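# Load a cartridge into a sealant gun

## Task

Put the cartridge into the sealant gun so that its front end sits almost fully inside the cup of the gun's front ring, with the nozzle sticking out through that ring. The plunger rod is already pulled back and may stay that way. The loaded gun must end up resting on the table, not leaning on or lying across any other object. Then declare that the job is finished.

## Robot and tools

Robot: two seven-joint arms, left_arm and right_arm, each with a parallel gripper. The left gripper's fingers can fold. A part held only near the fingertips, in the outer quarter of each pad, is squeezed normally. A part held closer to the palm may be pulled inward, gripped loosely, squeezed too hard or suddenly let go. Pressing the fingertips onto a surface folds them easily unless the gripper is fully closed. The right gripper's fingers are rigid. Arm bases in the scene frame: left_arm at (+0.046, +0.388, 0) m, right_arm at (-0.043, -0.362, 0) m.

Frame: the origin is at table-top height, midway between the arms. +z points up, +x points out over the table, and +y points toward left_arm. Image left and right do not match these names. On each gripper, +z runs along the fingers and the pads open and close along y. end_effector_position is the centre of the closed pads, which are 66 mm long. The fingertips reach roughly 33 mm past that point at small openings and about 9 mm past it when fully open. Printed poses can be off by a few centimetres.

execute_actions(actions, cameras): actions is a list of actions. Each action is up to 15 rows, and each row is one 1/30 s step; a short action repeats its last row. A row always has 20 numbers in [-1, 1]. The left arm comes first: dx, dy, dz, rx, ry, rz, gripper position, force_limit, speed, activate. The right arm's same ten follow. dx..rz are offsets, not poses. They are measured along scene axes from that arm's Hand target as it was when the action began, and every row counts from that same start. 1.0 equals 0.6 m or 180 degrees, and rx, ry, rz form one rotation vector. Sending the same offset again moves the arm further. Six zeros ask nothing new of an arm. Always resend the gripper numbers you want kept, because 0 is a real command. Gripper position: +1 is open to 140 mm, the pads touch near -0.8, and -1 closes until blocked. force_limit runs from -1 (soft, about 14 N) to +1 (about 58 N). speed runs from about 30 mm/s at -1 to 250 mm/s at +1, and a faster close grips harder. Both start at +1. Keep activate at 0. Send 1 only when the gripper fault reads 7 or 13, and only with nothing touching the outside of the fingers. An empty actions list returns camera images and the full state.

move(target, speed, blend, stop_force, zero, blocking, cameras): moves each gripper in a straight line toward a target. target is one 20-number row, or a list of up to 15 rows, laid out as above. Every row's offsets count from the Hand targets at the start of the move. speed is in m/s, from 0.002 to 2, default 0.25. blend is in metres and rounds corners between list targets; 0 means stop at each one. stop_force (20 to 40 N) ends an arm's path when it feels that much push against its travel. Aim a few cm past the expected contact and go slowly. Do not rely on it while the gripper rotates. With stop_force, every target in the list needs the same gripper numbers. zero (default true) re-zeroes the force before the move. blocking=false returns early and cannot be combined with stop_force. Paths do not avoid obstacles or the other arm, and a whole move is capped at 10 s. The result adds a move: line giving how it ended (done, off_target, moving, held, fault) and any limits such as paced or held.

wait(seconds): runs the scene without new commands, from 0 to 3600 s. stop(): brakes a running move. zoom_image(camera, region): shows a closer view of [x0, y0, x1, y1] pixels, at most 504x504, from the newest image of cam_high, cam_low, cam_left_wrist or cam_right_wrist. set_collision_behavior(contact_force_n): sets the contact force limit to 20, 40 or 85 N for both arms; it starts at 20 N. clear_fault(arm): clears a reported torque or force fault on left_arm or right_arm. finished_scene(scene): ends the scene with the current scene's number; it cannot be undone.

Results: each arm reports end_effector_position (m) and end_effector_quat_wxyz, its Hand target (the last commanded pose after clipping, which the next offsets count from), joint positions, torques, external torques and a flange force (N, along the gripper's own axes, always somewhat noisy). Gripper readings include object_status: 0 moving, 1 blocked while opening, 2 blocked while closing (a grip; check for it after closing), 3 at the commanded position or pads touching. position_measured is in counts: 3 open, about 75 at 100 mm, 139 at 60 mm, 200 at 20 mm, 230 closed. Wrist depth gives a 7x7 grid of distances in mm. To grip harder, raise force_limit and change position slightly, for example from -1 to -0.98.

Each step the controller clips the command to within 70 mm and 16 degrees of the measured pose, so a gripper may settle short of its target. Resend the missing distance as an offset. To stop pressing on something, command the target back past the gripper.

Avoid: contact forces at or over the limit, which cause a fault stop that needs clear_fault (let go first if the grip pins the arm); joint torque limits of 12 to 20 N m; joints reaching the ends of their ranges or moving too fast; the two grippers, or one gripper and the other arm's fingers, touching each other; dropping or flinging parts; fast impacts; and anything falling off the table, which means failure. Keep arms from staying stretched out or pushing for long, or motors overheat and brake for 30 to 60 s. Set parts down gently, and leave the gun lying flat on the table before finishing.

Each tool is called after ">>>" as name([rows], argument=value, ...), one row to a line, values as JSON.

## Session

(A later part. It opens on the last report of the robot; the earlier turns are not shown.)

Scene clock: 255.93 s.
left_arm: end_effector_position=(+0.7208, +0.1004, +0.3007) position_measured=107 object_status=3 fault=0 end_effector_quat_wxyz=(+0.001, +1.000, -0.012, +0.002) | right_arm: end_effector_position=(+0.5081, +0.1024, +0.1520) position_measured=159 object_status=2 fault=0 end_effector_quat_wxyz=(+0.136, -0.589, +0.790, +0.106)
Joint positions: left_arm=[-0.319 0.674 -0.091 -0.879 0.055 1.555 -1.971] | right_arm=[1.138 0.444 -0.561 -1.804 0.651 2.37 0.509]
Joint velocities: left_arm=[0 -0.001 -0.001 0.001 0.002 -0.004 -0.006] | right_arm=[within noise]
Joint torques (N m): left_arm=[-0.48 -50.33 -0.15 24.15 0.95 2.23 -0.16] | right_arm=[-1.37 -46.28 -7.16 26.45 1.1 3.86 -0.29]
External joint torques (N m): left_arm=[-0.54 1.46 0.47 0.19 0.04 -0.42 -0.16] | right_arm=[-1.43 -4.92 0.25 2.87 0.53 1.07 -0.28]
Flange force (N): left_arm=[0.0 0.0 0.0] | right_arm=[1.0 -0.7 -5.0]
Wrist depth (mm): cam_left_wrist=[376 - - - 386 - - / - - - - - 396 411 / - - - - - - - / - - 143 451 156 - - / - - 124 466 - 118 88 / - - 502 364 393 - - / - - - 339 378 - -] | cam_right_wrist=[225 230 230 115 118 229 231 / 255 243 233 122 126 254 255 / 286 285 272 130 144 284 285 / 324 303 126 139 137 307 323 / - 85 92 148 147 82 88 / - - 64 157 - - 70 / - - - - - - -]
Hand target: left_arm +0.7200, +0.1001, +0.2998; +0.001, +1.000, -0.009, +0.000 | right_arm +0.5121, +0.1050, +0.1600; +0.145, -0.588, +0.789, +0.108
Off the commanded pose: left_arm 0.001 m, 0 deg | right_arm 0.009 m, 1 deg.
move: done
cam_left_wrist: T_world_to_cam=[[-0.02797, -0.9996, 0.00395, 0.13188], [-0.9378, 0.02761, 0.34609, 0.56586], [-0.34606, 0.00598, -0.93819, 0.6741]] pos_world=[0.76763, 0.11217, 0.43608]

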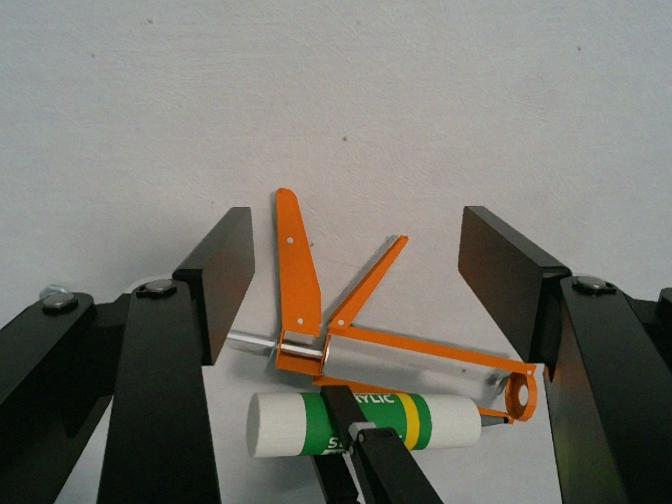

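>>> move(target=[0,0,0,0,0,0,0.175,0,-1,0,-0.0048,-0.0112,-0.063,0,0,0.0156,-1,0,-1,0], speed=0.1, cameras=["cam_high","cam_low","cam_right_wrist","cam_left_wrist"])

>>> zoom_image(camera="cam_high", region=[185, 220, 245, 280])

>>> zoom_image(camera="cam_low", region=[220, 225, 320, 285])

>>> zoom_image(camera="cam_left_wrist", region=[380, 320, 560, 460])

Scene clock: 290.90 s.
left_arm: end_effector_position=(+0.7206, +0.1005, +0.3006) position_measured=107 object_status=3 fault=0 end_effector_quat_wxyz=(+0.001, +1.000, -0.011, +0.001) | right_arm: end_effector_position=(+0.5051, +0.0957, +0.1145) position_measured=159 object_status=2 fault=0 end_effector_quat_wxyz=(+0.133, -0.607, +0.776, +0.110)
Joint positions: left_arm=[-0.319 0.674 -0.091 -0.878 0.055 1.554 -1.973] | right_arm=[1.08 0.479 -0.497 -1.835 0.701 2.419 0.403]
Joint velocities: left_arm=[within noise] | right_arm=[0 0 0 -0.001 0.001 0 -0.005]
Joint torques (N m): left_arm=[-0.32 -50.4 -0.6 24.24 0.94 2.15 -0.13] | right_arm=[-1.44 -47.39 -6.71 25.8 0.8 3.74 -0.32]
External joint torques (N m): left_arm=[-0.41 1.25 0 0.36 0.02 -0.48 -0.13] | right_arm=[-1.38 -4.62 0.57 2.73 0.33 1.01 -0.31]
Flange force (N): left_arm=[0.0 0.0 0.0] | right_arm=[0.9 -0.6 -4.4]
Wrist depth (mm): cam_left_wrist=[- - - - - - - / - 399 404 397 404 - - / - - - 437 - 409 - / - - 143 429 153 - - / - - 123 460 465 119 88 / - - - 388 412 - - / - - - 352 281 - -] | cam_right_wrist=[191 196 192 115 118 199 196 / 207 207 211 122 127 217 212 / 242 242 208 130 137 243 249 / 275 261 127 139 137 269 277 / - 86 92 148 147 82 88 / - - 64 161 165 - 70 / - - - 468 - - -]
Hand target: left_arm +0.7200, +0.1001, +0.2998; +0.001, +1.000, -0.009, +0.000 | right_arm +0.5092, +0.0983, +0.1222; +0.142, -0.607, +0.774, +0.111
Off the commanded pose: left_arm 0.001 m, 0 deg | right_arm 0.009 m, 1 deg.
move: off_target (right_arm)
cam_left_wrist: T_world_to_cam=[[-0.02583, -0.99966, 0.00373, 0.13053], [-0.9376, 0.02552, 0.34678, 0.56567], [-0.34676, 0.00546, -0.93794, 0.67449]] pos_world=[0.76763, 0.11236, 0.43598]
cam_right_wrist: T_world_to_cam=[[-0.97238, 0.23291, -0.01535, 0.48215], [0.17188, 0.759, 0.628, -0.22764], [0.15791, 0.60801, -0.77806, 0.09252]] pos_world=[0.49335, 0.00423, 0.22235]

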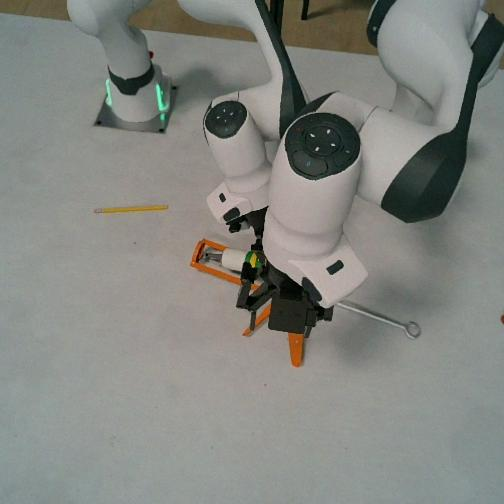

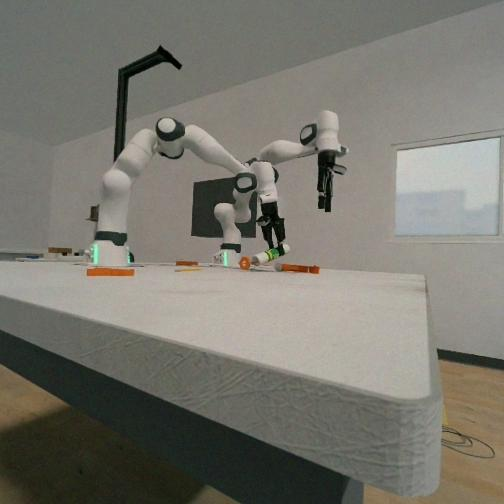

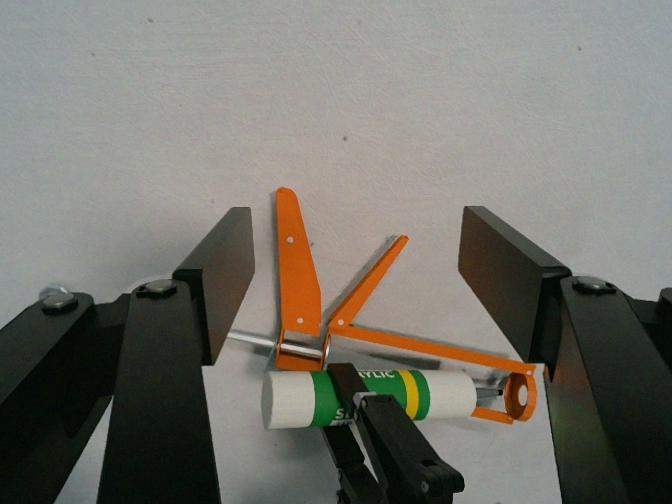

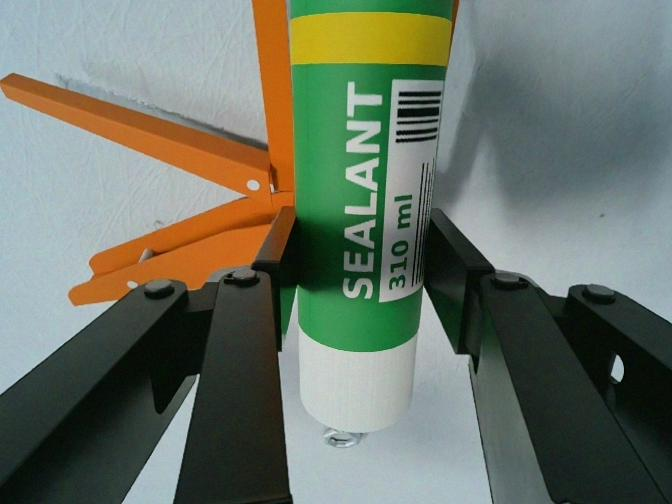

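Scaled by 8.400 from the camera's image (finer frame: 720x720).

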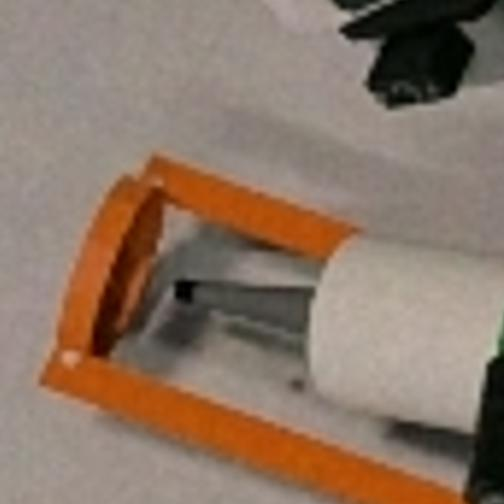

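Scaled by 5.040 from the camera's image (finer frame: 720x720).

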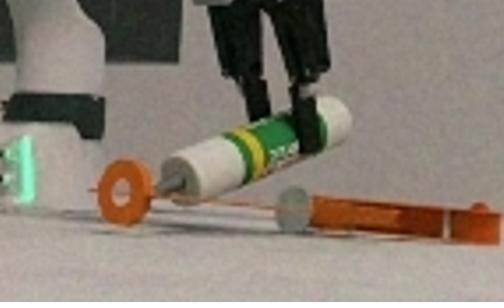

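Scaled by 2.800 from the camera's image (finer frame: 960x720).

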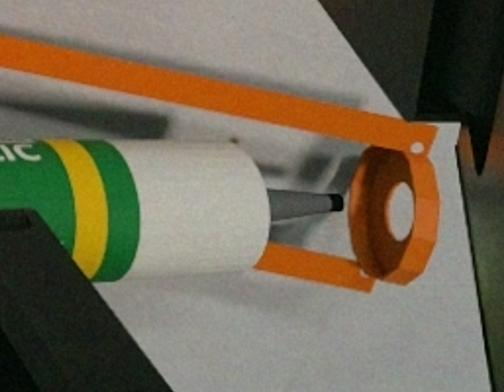

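>>> move(target=[0,0,0,0,0,0,0.175,0,-1,0,-0.028,-0.0997,-0.0275,0,0,0,-1,0,-1,0], speed=0.05, cameras=["cam_high","cam_low","cam_right_wrist","cam_left_wrist"])

>>> zoom_image(camera="cam_low", region=[220, 225, 320, 285])

>>> zoom_image(camera="cam_left_wrist", region=[380, 320, 560, 460])

Scene clock: 320.87 s.
left_arm: end_effector_position=(+0.7206, +0.1005, +0.3006) position_measured=107 object_status=3 fault=0 end_effector_quat_wxyz=(+0.001, +1.000, -0.011, +0.001) | right_arm: end_effector_position=(+0.4883, +0.0360, +0.0989) position_measured=159 object_status=2 fault=0 end_effector_quat_wxyz=(+0.134, -0.607, +0.775, +0.110)
Joint positions: left_arm=[-0.319 0.674 -0.091 -0.878 0.055 1.554 -1.973] | right_arm=[1.045 0.372 -0.492 -2.027 0.72 2.497 0.291]
Joint velocities: left_arm=[within noise] | right_arm=[-0.002 -0.001 0.001 0.001 -0.001 0 -0.006]
Joint torques (N m): left_arm=[-0.28 -50.37 -0.56 24.2 0.96 2.16 -0.17] | right_arm=[-1.45 -43.14 -5.02 24.83 0.84 3.63 -0.25]
External joint torques (N m): left_arm=[-0.3 1.34 0.08 0.3 0.05 -0.47 -0.17] | right_arm=[-1.52 -4.58 0.54 2.54 0.54 1 -0.24]
Flange force (N): left_arm=[0.0 0.0 0.0] | right_arm=[1.6 0.3 -4.4]
Wrist depth (mm): cam_left_wrist=[- - 387 - - - - / 404 - - - - - - / 422 - - 429 - - - / - - 140 411 169 - - / - - 125 447 - 118 88 / - - 510 - 406 - - / - - - - 368 - -] | cam_right_wrist=[183 182 178 115 118 182 184 / 202 198 198 121 123 202 202 / 221 226 220 130 144 227 239 / 257 224 114 139 137 251 258 / - 80 92 148 146 82 88 / - - 64 161 165 - 70 / - - - 438 - - -]
Hand target: left_arm +0.7200, +0.1001, +0.2998; +0.001, +1.000, -0.009, +0.000 | right_arm +0.4924, +0.0385, +0.1057; +0.142, -0.607, +0.774, +0.111
Off the commanded pose: left_arm 0.001 m, 0 deg | right_arm 0.008 m, 1 deg.
move: off_target (right_arm)
cam_left_wrist: T_world_to_cam=[[-0.02583, -0.99966, 0.00373, 0.13053], [-0.9376, 0.02552, 0.34678, 0.56567], [-0.34676, 0.00546, -0.93794, 0.67449]] pos_world=[0.76763, 0.11236, 0.43598]
cam_right_wrist: T_world_to_cam=[[-0.97249, 0.23242, -0.01531, 0.47962], [0.17139, 0.75855, 0.62868, -0.16945], [0.15773, 0.60876, -0.77752, 0.11932]] pos_world=[0.47665, -0.05557, 0.20665]

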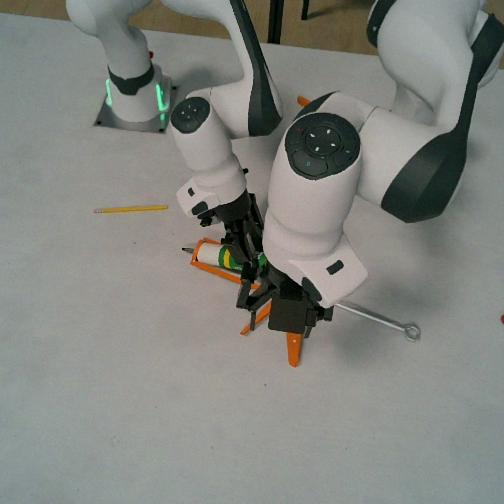

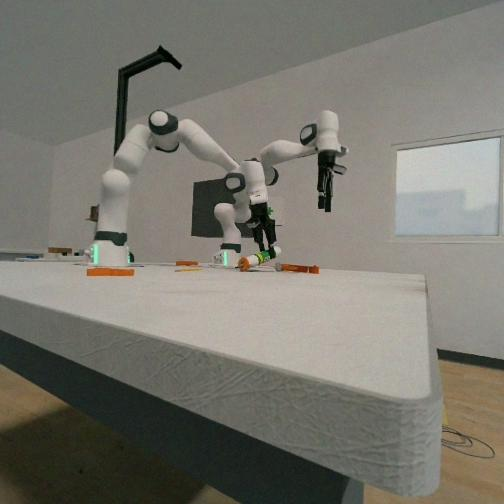

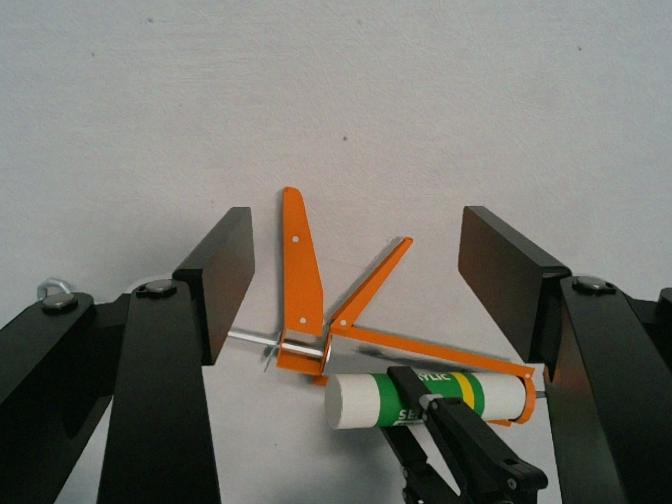

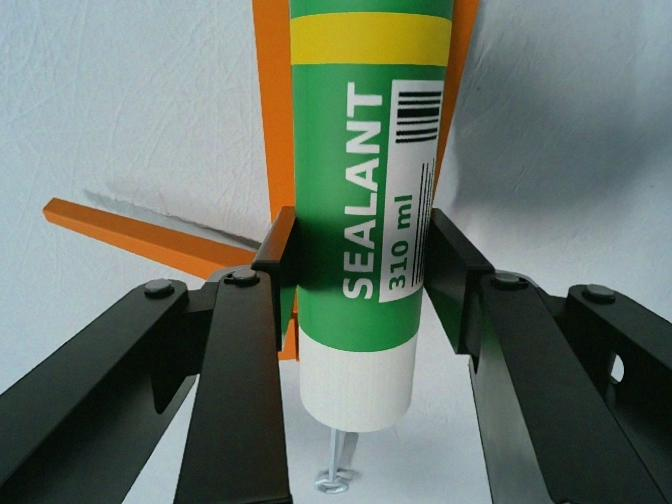

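Scaled by 5.040 from the camera's image (finer frame: 720x720).

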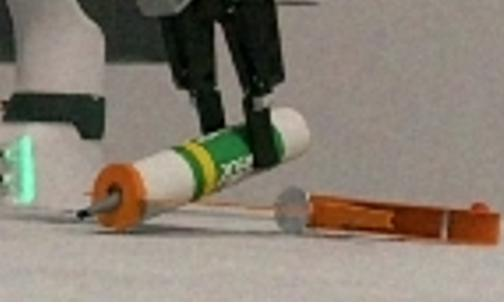

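Scaled by 2.800 from the camera's image (finer frame: 960x720).

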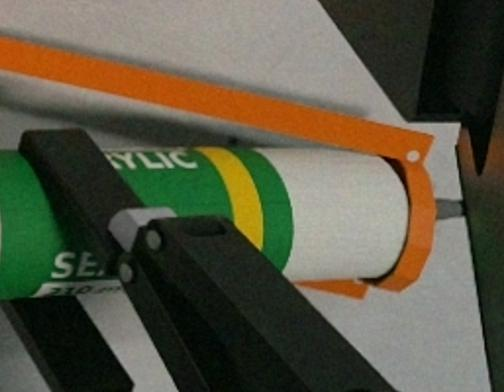

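>>> move([
  [-0.1,0.083,-0.166,0,0,0.011,0.175,0,-1,0,-0.003,0.003,-0.012,-0.0134,0.0033,0.0055,-1,0,-1,0],
  [-0.163,0.083,-0.275,0,0,0.011,0.175,0,-1,0,-0.0062,0.0065,-0.023,-0.0269,0.0067,0.0111,-1,0,-1,0],
], speed=0.15, cameras=["cam_low","cam_right_wrist","cam_left_wrist"])

>>> zoom_image(camera="cam_low", region=[220, 225, 320, 285])

Scene clock: 351.43 s.
left_arm: end_effector_position=(+0.6220, +0.1513, +0.1340) position_measured=107 object_status=3 fault=0 end_effector_quat_wxyz=(+0.000, +1.000, +0.006, -0.001) | right_arm: end_effector_position=(+0.4854, +0.0410, +0.0877) position_measured=159 object_status=2 fault=0 end_effector_quat_wxyz=(+0.102, -0.625, +0.769, +0.089)
Joint positions: left_arm=[-0.271 0.31 -0.091 -1.883 0.033 2.189 -1.994] | right_arm=[1.089 0.429 -0.528 -1.964 0.647 2.438 0.348]
Joint velocities: left_arm=[0 -0.001 0 0 0 0.004 -0.003] | right_arm=[within noise]
Joint torques (N m): left_arm=[-0.47 -41.52 -0.59 22.79 0.8 2.68 -0.12] | right_arm=[-0.7 -42.72 -7.14 25.51 0.02 3.19 0.07]
External joint torques (N m): left_arm=[-0.59 0.1 -0.09 -0.83 0.05 0.05 -0.12] | right_arm=[-0.76 -2.92 -0.33 3.25 -0.42 0.5 0.08]
Flange force (N): left_arm=[-3.3 -0.4 1.1] | right_arm=[-4.3 -4.0 -4.5]
Wrist depth (mm): cam_left_wrist=[- - - - - - - / - - 251 218 254 - - / - - - 237 261 - - / - 274 140 241 239 128 - / - - 124 276 272 118 88 / - - - 288 267 - - / - - - - - - -] | cam_right_wrist=[176 176 170 115 117 181 176 / 196 192 185 121 127 192 193 / 212 213 208 130 140 213 213 / 236 213 126 139 137 232 238 / - 80 92 148 146 82 88 / - - 64 161 167 - 70 / - - - 355 - - -]
Hand target: left_arm +0.6222, +0.1499, +0.1348; +0.001, +1.000, +0.008, +0.000 | right_arm +0.4887, +0.0424, +0.0919; +0.106, -0.624, +0.769, +0.087
Off the commanded pose: left_arm 0.002 m, 0 deg | right_arm 0.005 m, 0 deg.
move: off_target (right_arm)
cam_left_wrist: T_world_to_cam=[[0.00818, -0.99997, 0.00097, 0.15863], [-0.9361, -0.00731, 0.35165, 0.53307], [-0.35163, -0.00379, -0.93613, 0.48778]] pos_world=[0.66924, 0.16437, 0.26902]
cam_right_wrist: T_world_to_cam=[[-0.98067, 0.19507, -0.015, 0.48092], [0.15229, 0.8092, 0.56745, -0.1532], [0.12283, 0.5542, -0.82327, 0.13117]] pos_world=[0.47885, -0.04254, 0.20213]
Images, in order (width x height): cam_low 504x504, cam_left_wrist 672x504, cam_right_wrist 672x504.

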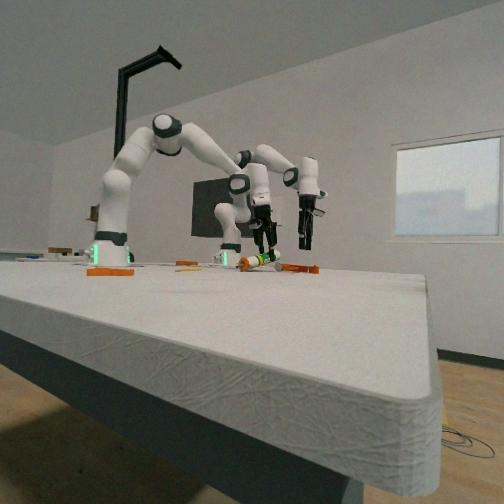

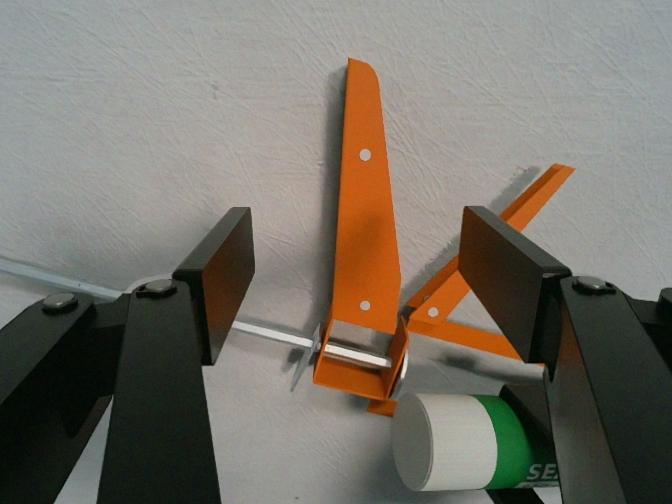

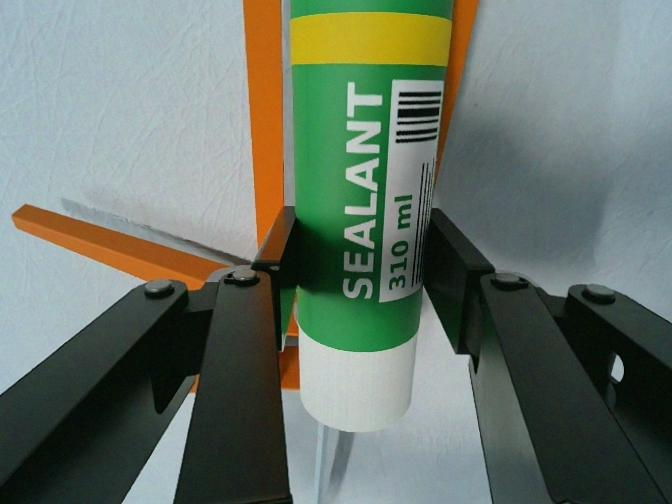

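Scaled by 5.040 from the camera's image (finer frame: 720x720).

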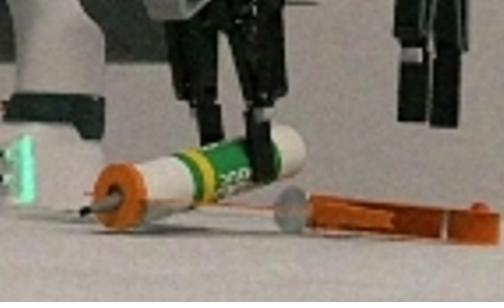

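>>> move(target=[0,0,0,0,0,0,0.175,0,-1,0,0.0077,-0.0015,0,0,0,-0.0183,-1,0,-1,0], speed=0.05, cameras=["cam_low","cam_right_wrist"])

>>> zoom_image(camera="cam_low", region=[225, 245, 265, 275])

>>> zoom_image(camera="cam_right_wrist", region=[200, 0, 520, 260])

Scene clock: 371.43 s.
left_arm: end_effector_position=(+0.6222, +0.1512, +0.1340) position_measured=107 object_status=3 fault=0 end_effector_quat_wxyz=(+0.000, +1.000, +0.007, -0.001) | right_arm: end_effector_position=(+0.4893, +0.0389, +0.0872) position_measured=159 object_status=2 fault=0 end_effector_quat_wxyz=(+0.103, -0.606, +0.785, +0.084)
Joint positions: left_arm=[-0.271 0.31 -0.091 -1.883 0.033 2.19 -1.995] | right_arm=[1.107 0.436 -0.547 -1.963 0.647 2.446 0.398]
Joint velocities: left_arm=[within noise] | right_arm=[0 -0.001 -0.001 0 -0.001 0 0.006]
Joint torques (N m): left_arm=[-0.3 -41.57 -0.66 22.82 0.77 2.73 -0.22] | right_arm=[-0.49 -42.48 -7.32 25.3 0.47 3.57 0.1]
External joint torques (N m): left_arm=[-0.36 -0.14 -0.11 -0.66 0.03 0.12 -0.22] | right_arm=[-0.37 -2.85 -0.01 3.12 0.03 0.85 0.11]
Flange force (N): left_arm=[-3.3 -0.5 0.7] | right_arm=[-3.8 -2.6 -3.1]
Wrist depth (mm): cam_left_wrist=[- 235 - - - - - / - - - 220 - 253 - / - - - 231 - - - / - - 143 246 238 128 - / - - 142 258 264 118 88 / - - - 303 234 - - / - - - 346 217 - -] | cam_right_wrist=[176 175 170 115 117 176 176 / 196 192 188 121 127 192 192 / 212 212 207 130 133 216 212 / 225 217 126 139 137 231 237 / - 80 92 148 145 82 88 / - - 64 161 168 - 70 / - - - 362 - - -]
Hand target: left_arm +0.6222, +0.1499, +0.1348; +0.001, +1.000, +0.008, +0.000 | right_arm +0.4933, +0.0415, +0.0919; +0.109, -0.602, +0.787, +0.084
Off the commanded pose: left_arm 0.002 m, 0 deg | right_arm 0.007 m, 1 deg.
move: off_target (right_arm)
cam_right_wrist: T_world_to_cam=[[-0.96964, 0.24405, -0.01544, 0.47781], [0.19331, 0.80367, 0.5628, -0.17124], [0.14976, 0.54273, -0.82645, 0.11902]] pos_world=[0.47859, -0.04358, 0.20212]

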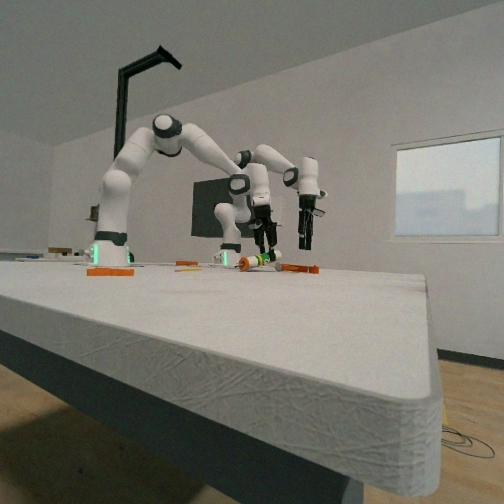

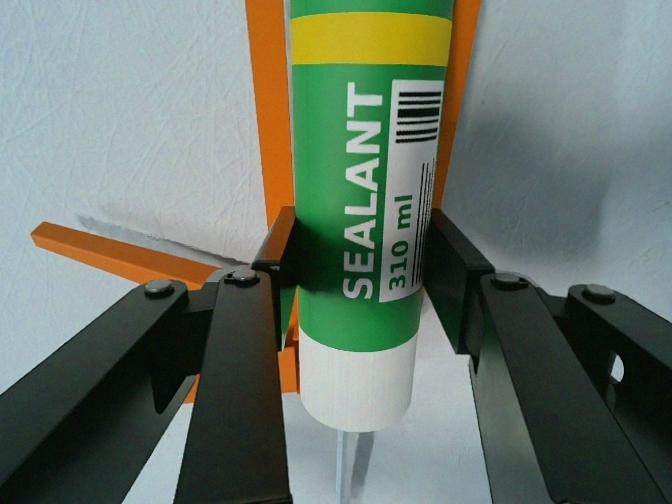

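Scaled by 12.600 from the camera's image (finer frame: 720x720).

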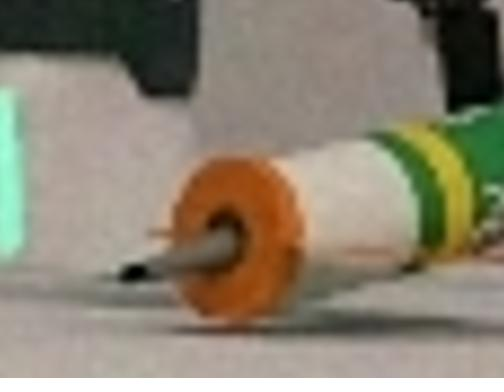

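Scaled by 1.575 from the camera's image (finer frame: 960x720).

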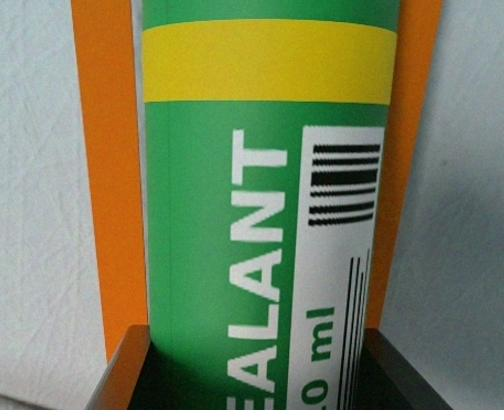

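>>> move([
  [0,-0.0117,-0.08,0,0,0,0.175,0,-1,0,0,0,0,0,0,0,-1,0,-1,0],
  [0,-0.0117,-0.138,0,0,0,0.175,0,-1,0,0,0,0,0,0,0,-1,0,-1,0],
  [0,-0.0117,-0.138,0,0,0,-1,0,-1,0,0,0,0,0,0,0,-1,0,-1,0],
], speed=0.1, cameras=["cam_left_wrist"])

Scene clock: 385.20 s.
left_arm: end_effector_position=(+0.6211, +0.1421, +0.0518) position_measured=187 object_status=0 fault=0 end_effector_quat_wxyz=(+0.001, +1.000, +0.006, -0.001) | right_arm: end_effector_position=(+0.4897, +0.0391, +0.0874) position_measured=159 object_status=2 fault=0 end_effector_quat_wxyz=(+0.103, -0.605, +0.785, +0.084)
Joint positions: left_arm=[-0.289 0.437 -0.084 -1.924 0.046 2.358 -2.016] | right_arm=[1.107 0.436 -0.547 -1.963 0.647 2.447 0.4]
Joint torques (N m): left_arm=[0.01 -42.68 0.15 21.89 0.78 2.74 -0.15] | right_arm=[-0.96 -42.64 -6.94 25.12 0.46 3.52 0.11]
External joint torques (N m): left_arm=[0.1 1.09 0.98 -0.13 0.13 0.11 -0.15] | right_arm=[-0.89 -3.1 0.31 3 0.02 0.81 0.12]
Flange force (N): left_arm=[2.1 0.7 2.2] | right_arm=[-3.1 -2.9 -3.0]
Wrist depth (mm): cam_left_wrist=[- - - - - - - / - - 174 145 - - - / - - - 151 - - - / - - - 157 123 192 169 / - - - 168 123 81 - / - - - 178 - - - / - - - 205 - - -] | cam_right_wrist=[176 176 176 114 117 176 179 / 196 192 188 121 126 192 193 / 212 212 207 130 140 212 213 / 226 226 127 139 137 232 238 / - 85 92 148 147 82 88 / - - 64 161 168 - 70 / - - - 375 - - -]
Hand target: left_arm +0.6222, +0.1429, +0.0520; +0.001, +1.000, +0.008, +0.000 | right_arm +0.4933, +0.0415, +0.0919; +0.109, -0.602, +0.787, +0.084
Off the commanded pose: left_arm 0.001 m, 0 deg | right_arm 0.006 m, 1 deg.
move: done
cam_left_wrist: T_world_to_cam=[[0.00832, -0.99996, 0.00369, 0.14922], [-0.93618, -0.00649, 0.35145, 0.56104], [-0.35141, -0.00638, -0.9362, 0.41074]] pos_world=[0.66833, 0.15548, 0.18681]

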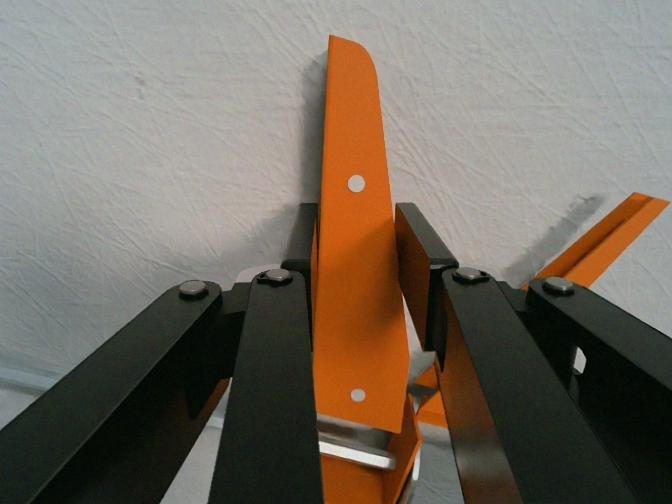

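>>> move(target=[0,0,0,0,0,0,-1,0,-1,0,-0.0075,-0.028,-0.0075,0,0,0,-1,0,-1,0], speed=0.02, stop_force=20, cameras=["cam_high","cam_low","cam_right_wrist","cam_left_wrist"])

>>> zoom_image(camera="cam_low", region=[220, 225, 320, 285])

>>> zoom_image(camera="cam_high", region=[185, 220, 245, 280])

Scene clock: 396.03 s.
left_arm: end_effector_position=(+0.6191, +0.1372, +0.0518) position_measured=187 object_status=2 fault=0 end_effector_quat_wxyz=(+0.002, +1.000, +0.004, -0.001) | right_arm: end_effector_position=(+0.4866, +0.0293, +0.0864) position_measured=159 object_status=2 fault=0 end_effector_quat_wxyz=(+0.108, -0.606, +0.784, +0.083)
Joint positions: left_arm=[-0.295 0.437 -0.086 -1.924 0.045 2.358 -2.018] | right_arm=[1.105 0.41 -0.547 -2.006 0.651 2.476 0.375]
Joint torques (N m): left_arm=[2.76 -43.22 2.74 21.88 1.35 2.7 -0.05] | right_arm=[-3.33 -40.89 -8.61 20.69 0.25 2.51 -0.09]
External joint torques (N m): left_arm=[2.65 0.5 3.44 -0.11 0.71 0.08 -0.05] | right_arm=[-3.44 -2.54 -1.95 -1.19 -0.14 -0.17 -0.08]
Flange force (N): left_arm=[2.4 -3.7 1.3] | right_arm=[8.4 1.7 -6.6]
Wrist depth (mm): cam_left_wrist=[- - - - - - - / - - 180 144 - - - / - 184 181 151 - - - / - 193 190 157 123 - 171 / - - - 168 124 80 - / - - - 179 - - - / - - - 206 - - -] | cam_right_wrist=[175 173 172 114 118 174 175 / 188 192 188 121 127 190 190 / 213 216 204 130 137 211 211 / 226 227 114 139 137 229 236 / - 86 92 148 146 82 88 / - - 64 161 168 - 70 / - - - 363 - - -]
Hand target: left_arm +0.6222, +0.1429, +0.0520; +0.001, +1.000, +0.008, +0.000 | right_arm +0.4888, +0.0247, +0.0874; +0.109, -0.602, +0.787, +0.084
Off the commanded pose: left_arm 0.006 m, 1 deg | right_arm 0.005 m, 1 deg.
move: off_target (right_arm)
cam_left_wrist: T_world_to_cam=[[0.00312, -0.99998, 0.00517, 0.14747], [-0.93612, -0.0011, 0.35168, 0.55822], [-0.35167, -0.00594, -0.9361, 0.41019]] pos_world=[0.66635, 0.15051, 0.18691]
cam_right_wrist: T_world_to_cam=[[-0.96956, 0.24365, -0.02406, 0.47837], [0.1871, 0.80073, 0.56906, -0.16008], [0.15792, 0.54723, -0.82195, 0.11952]] pos_world=[0.47489, -0.05378, 0.20084]

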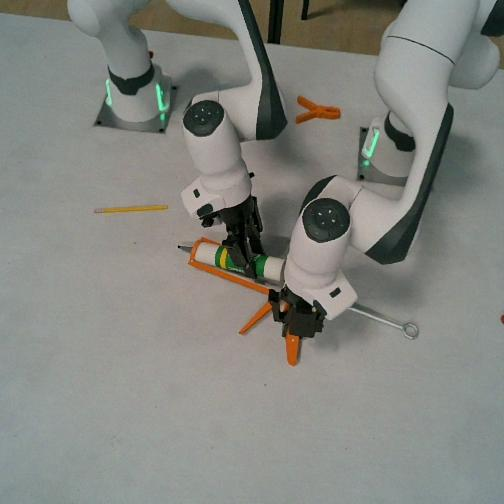

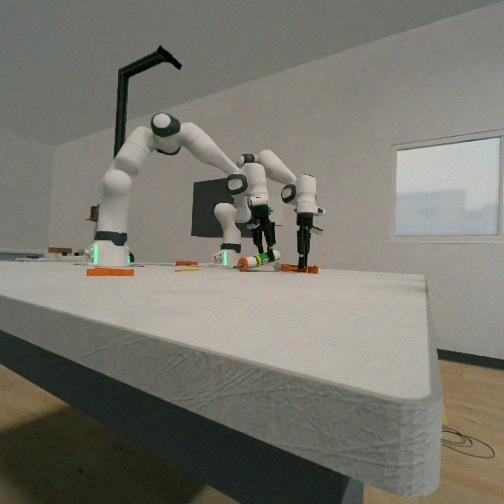

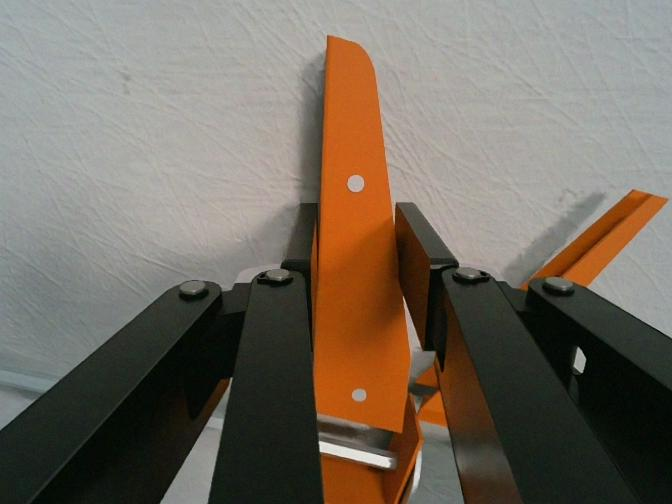

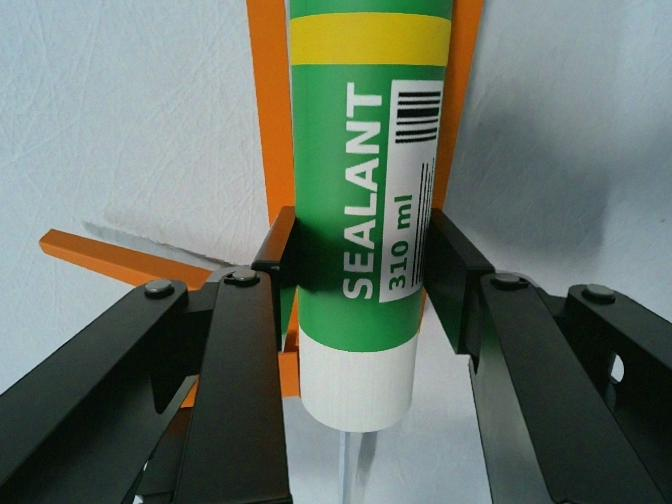

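Scaled by 5.040 from the camera's image (finer frame: 720x720).

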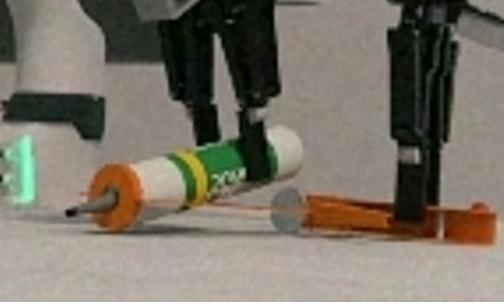

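Scaled by 8.400 from the camera's image (finer frame: 720x720).

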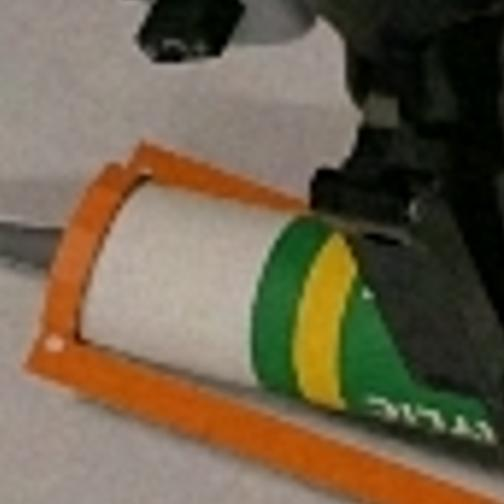

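>>> move(target=[0,0,0,0,0,0,-1,0,-1,0,0.0013,0.0052,-0.026,-0.0376,0.0101,0,-1,0,-1,0], speed=0.03, cameras=["cam_low","cam_right_wrist"])

>>> zoom_image(camera="cam_low", region=[220, 225, 320, 285])

Scene clock: 408.23 s.
left_arm: end_effector_position=(+0.6191, +0.1372, +0.0518) position_measured=187 object_status=2 fault=0 end_effector_quat_wxyz=(+0.002, +1.000, +0.005, -0.001) | right_arm: end_effector_position=(+0.4890, +0.0318, +0.0719) position_measured=159 object_status=2 fault=0 end_effector_quat_wxyz=(+0.064, -0.610, +0.788, +0.049)
Joint positions: left_arm=[-0.295 0.437 -0.086 -1.924 0.045 2.359 -2.019] | right_arm=[1.173 0.511 -0.617 -1.9 0.576 2.376 0.479]
Joint velocities: left_arm=[within noise] | right_arm=[0 -0.001 -0.001 0 0.001 -0.001 0.006]
Joint torques (N m): left_arm=[2.85 -43.22 2.57 21.94 1.42 2.65 0.09] | right_arm=[-1.9 -41.65 -10.7 22.24 -0.37 1.88 0.29]
External joint torques (N m): left_arm=[2.84 0.43 3.34 -0.01 0.77 0.03 0.09] | right_arm=[-1.91 -1.27 -1.46 0.53 -0.91 -0.81 0.29]
Flange force (N): left_arm=[2.8 -4.0 1.1] | right_arm=[-0.4 -3.0 -5.4]
Wrist depth (mm): cam_left_wrist=[- - - - - - - / - - - 144 - - - / - 182 - 150 - - - / - - 191 157 123 - 176 / - - - 168 124 80 203 / - - - 178 - - - / - - - 204 - - -] | cam_right_wrist=[169 168 164 115 115 167 167 / 182 181 178 121 127 181 180 / 196 196 196 130 144 195 195 / 207 210 127 140 137 209 211 / - 86 92 148 146 82 88 / - - 64 163 171 - 70 / - - - 293 294 - -]
Hand target: left_arm +0.6222, +0.1429, +0.0520; +0.001, +1.000, +0.008, +0.000 | right_arm +0.4896, +0.0278, +0.0718; +0.060, -0.606, +0.792, +0.047
Off the commanded pose: left_arm 0.006 m, 0 deg | right_arm 0.004 m, 1 deg.
move: off_target (right_arm)
cam_right_wrist: T_world_to_cam=[[-0.9703, 0.24075, -0.02372, 0.48006], [0.20136, 0.85808, 0.47238, -0.156], [0.13408, 0.45358, -0.88107, 0.12477]] pos_world=[0.48048, -0.0383, 0.19502]

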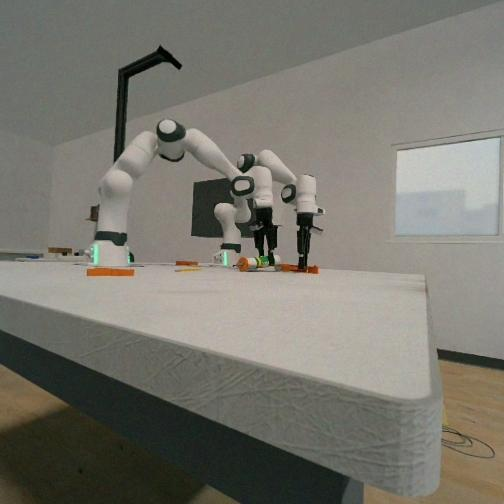

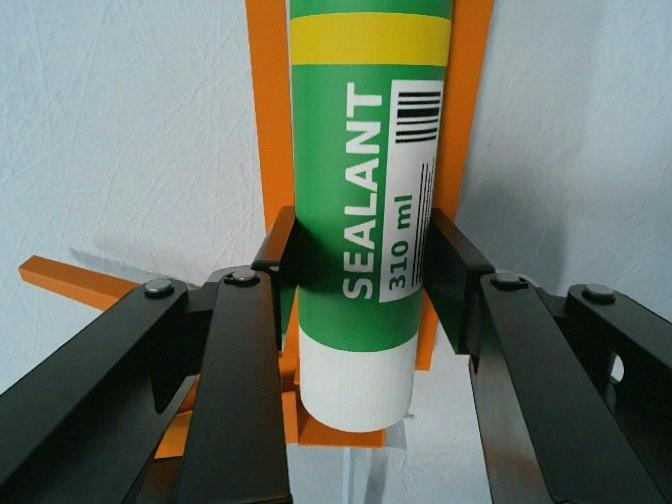

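Scaled by 5.040 from the camera's image (finer frame: 720x720).

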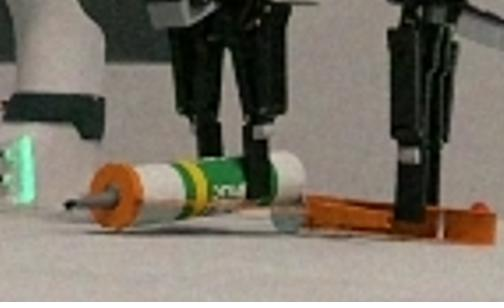

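>>> move(target=[0,0,0,0,0,0,-1,0,-1,0,-0.007,-0.026,-0.002,0,0,0,-1,0,-1,0], speed=0.02, stop_force=20, cameras=["cam_low","cam_high","cam_right_wrist"])

>>> zoom_image(camera="cam_low", region=[220, 225, 320, 285])

>>> zoom_image(camera="cam_high", region=[175, 220, 235, 280])

Scene clock: 414.60 s.
left_arm: end_effector_position=(+0.6156, +0.1297, +0.0518) position_measured=187 object_status=2 fault=0 end_effector_quat_wxyz=(+0.005, +1.000, +0.002, -0.002) | right_arm: end_effector_position=(+0.4847, +0.0238, +0.0730) position_measured=159 object_status=2 fault=0 end_effector_quat_wxyz=(+0.067, -0.611, +0.787, +0.049)
Joint positions: left_arm=[-0.3 0.437 -0.092 -1.924 0.04 2.359 -2.022] | right_arm=[1.183 0.484 -0.626 -1.942 0.576 2.398 0.463]
Joint torques (N m): left_arm=[5.8 -43.37 6.27 22 2.48 2.67 0.23] | right_arm=[-4.54 -40.05 -12.69 17.66 -0.81 1.18 0.09]
External joint torques (N m): left_arm=[5.66 0.32 7.03 0 1.83 0.04 0.23] | right_arm=[-4.57 -0.7 -3.78 -4.07 -1.33 -1.54 0.09]
Flange force (N): left_arm=[4.6 -8.5 1.2] | right_arm=[13.1 3.2 -8.1]
Wrist depth (mm): cam_left_wrist=[- 160 - - - - - / - - - 144 172 174 175 / - - - 151 - - 171 / - - - 157 123 - 191 / - - - 168 124 81 204 / - - - 178 - - - / - - - 206 - - -] | cam_right_wrist=[170 169 165 115 114 168 168 / 183 182 177 121 127 181 181 / 198 198 198 130 144 196 196 / 210 216 142 139 137 209 213 / - 86 92 148 146 82 88 / - - 64 161 - - 70 / - - - 303 - - -]
Hand target: left_arm +0.6222, +0.1429, +0.0520; +0.001, +1.000, +0.008, +0.000 | right_arm +0.4854, +0.0122, +0.0706; +0.060, -0.606, +0.792, +0.047
Off the commanded pose: left_arm 0.015 m, 1 deg | right_arm 0.012 m, 1 deg.
move: off_target (right_arm)
cam_right_wrist: T_world_to_cam=[[-0.97073, 0.23855, -0.02792, 0.4785], [0.19669, 0.85629, 0.47758, -0.1469], [0.13783, 0.45811, -0.87814, 0.12779]] pos_world=[0.47578, -0.0469, 0.19573]
Images, in order (width x height): cam_high 504x504, cam_low 504x504, cam_right_wrist 672x504.

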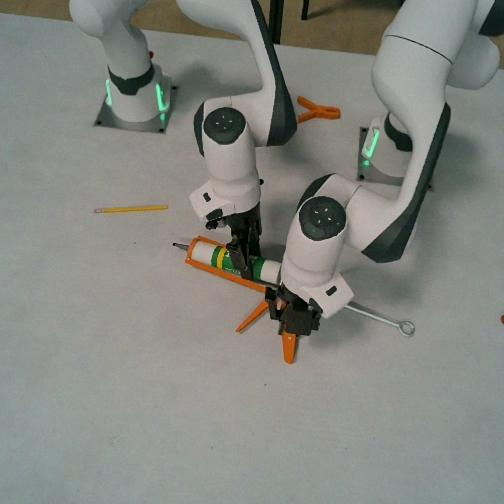

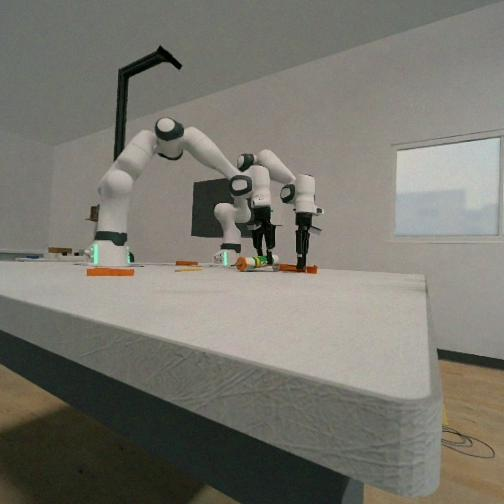

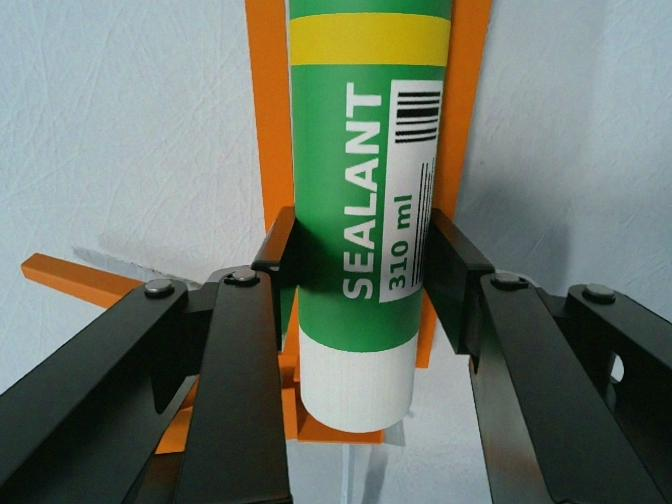

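Scaled by 5.040 from the camera's image (finer frame: 720x720).

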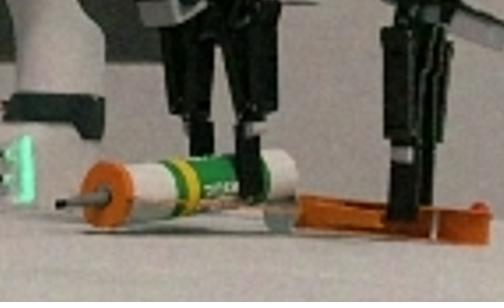

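Scaled by 8.400 from the camera's image (finer frame: 720x720).

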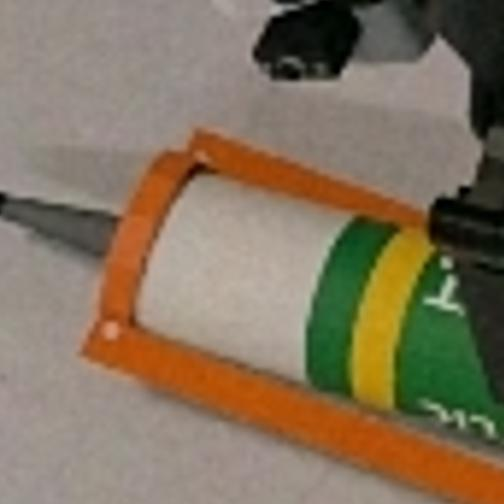

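>>> move(target=[0,0,0,0,0,0,-1,0,-1,0,0.0005,0.0138,-0.0145,-0.0215,0.0058,0,-1,0,-1,0], speed=0.03, cameras=["cam_low","cam_right_wrist"])

>>> zoom_image(camera="cam_low", region=[220, 225, 320, 285])

Scene clock: 423.60 s.
left_arm: end_effector_position=(+0.6171, +0.1326, +0.0519) position_measured=187 object_status=2 fault=0 end_effector_quat_wxyz=(+0.004, +1.000, +0.005, -0.002) | right_arm: end_effector_position=(+0.4880, +0.0270, +0.0672) position_measured=159 object_status=2 fault=0 end_effector_quat_wxyz=(+0.042, -0.612, +0.789, +0.029)
Joint positions: left_arm=[-0.299 0.437 -0.089 -1.924 0.04 2.359 -2.024] | right_arm=[1.214 0.552 -0.663 -1.862 0.545 2.324 0.516]
Joint velocities: left_arm=[within noise] | right_arm=[0.002 0.001 -0.001 0.002 0 -0.002 0.004]
Joint torques (N m): left_arm=[4.68 -42.87 4.75 21.66 2.36 2.64 0.32] | right_arm=[-2.23 -38.13 -10.89 19.27 -0.33 1.61 0.46]
External joint torques (N m): left_arm=[4.62 0.9 5.53 -0.37 1.71 0.01 0.32] | right_arm=[-2.29 2.53 -0.42 -2.23 -0.91 -1.05 0.47]
Flange force (N): left_arm=[3.9 -7.0 2.1] | right_arm=[0.3 -3.4 2.5]
Wrist depth (mm): cam_left_wrist=[- - - 162 - - - / - - - 144 - - - / - - - 150 - - - / - - - 157 147 - 169 / - - - 168 124 80 - / - - - 178 - - - / - - - 206 - - -] | cam_right_wrist=[169 168 163 115 115 167 167 / 179 180 174 122 127 177 176 / 193 192 192 130 140 191 191 / 205 205 142 139 137 202 204 / - 86 92 148 146 82 88 / - - 64 161 170 - 70 / - - - 225 257 - -]
Hand target: left_arm +0.6222, +0.1429, +0.0520; +0.001, +1.000, +0.008, +0.000 | right_arm +0.4857, +0.0205, +0.0619; +0.033, -0.607, +0.793, +0.026
Off the commanded pose: left_arm 0.011 m, 1 deg | right_arm 0.009 m, 1 deg.
move: off_target (right_arm)
cam_right_wrist: T_world_to_cam=[[-0.97097, 0.23761, -0.02761, 0.48084], [0.20464, 0.8849, 0.41841, -0.14822], [0.12385, 0.40062, -0.90784, 0.13114]] pos_world=[0.48097, -0.03563, 0.19435]

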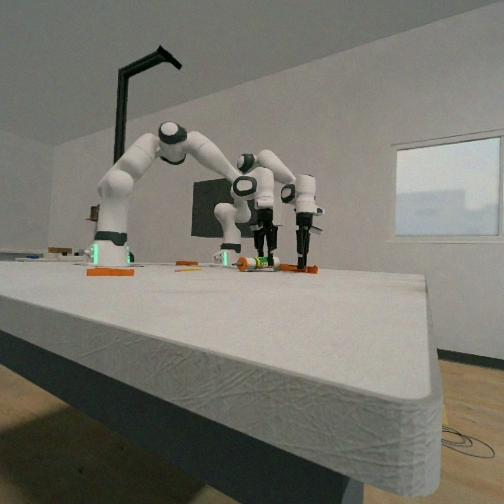

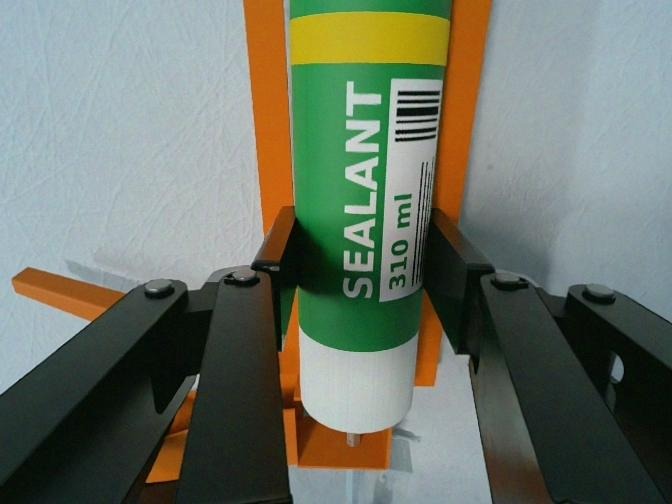

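Scaled by 5.040 from the camera's image (finer frame: 720x720).

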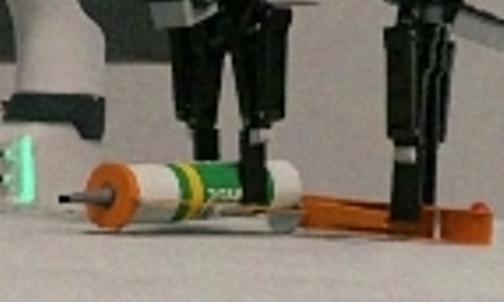

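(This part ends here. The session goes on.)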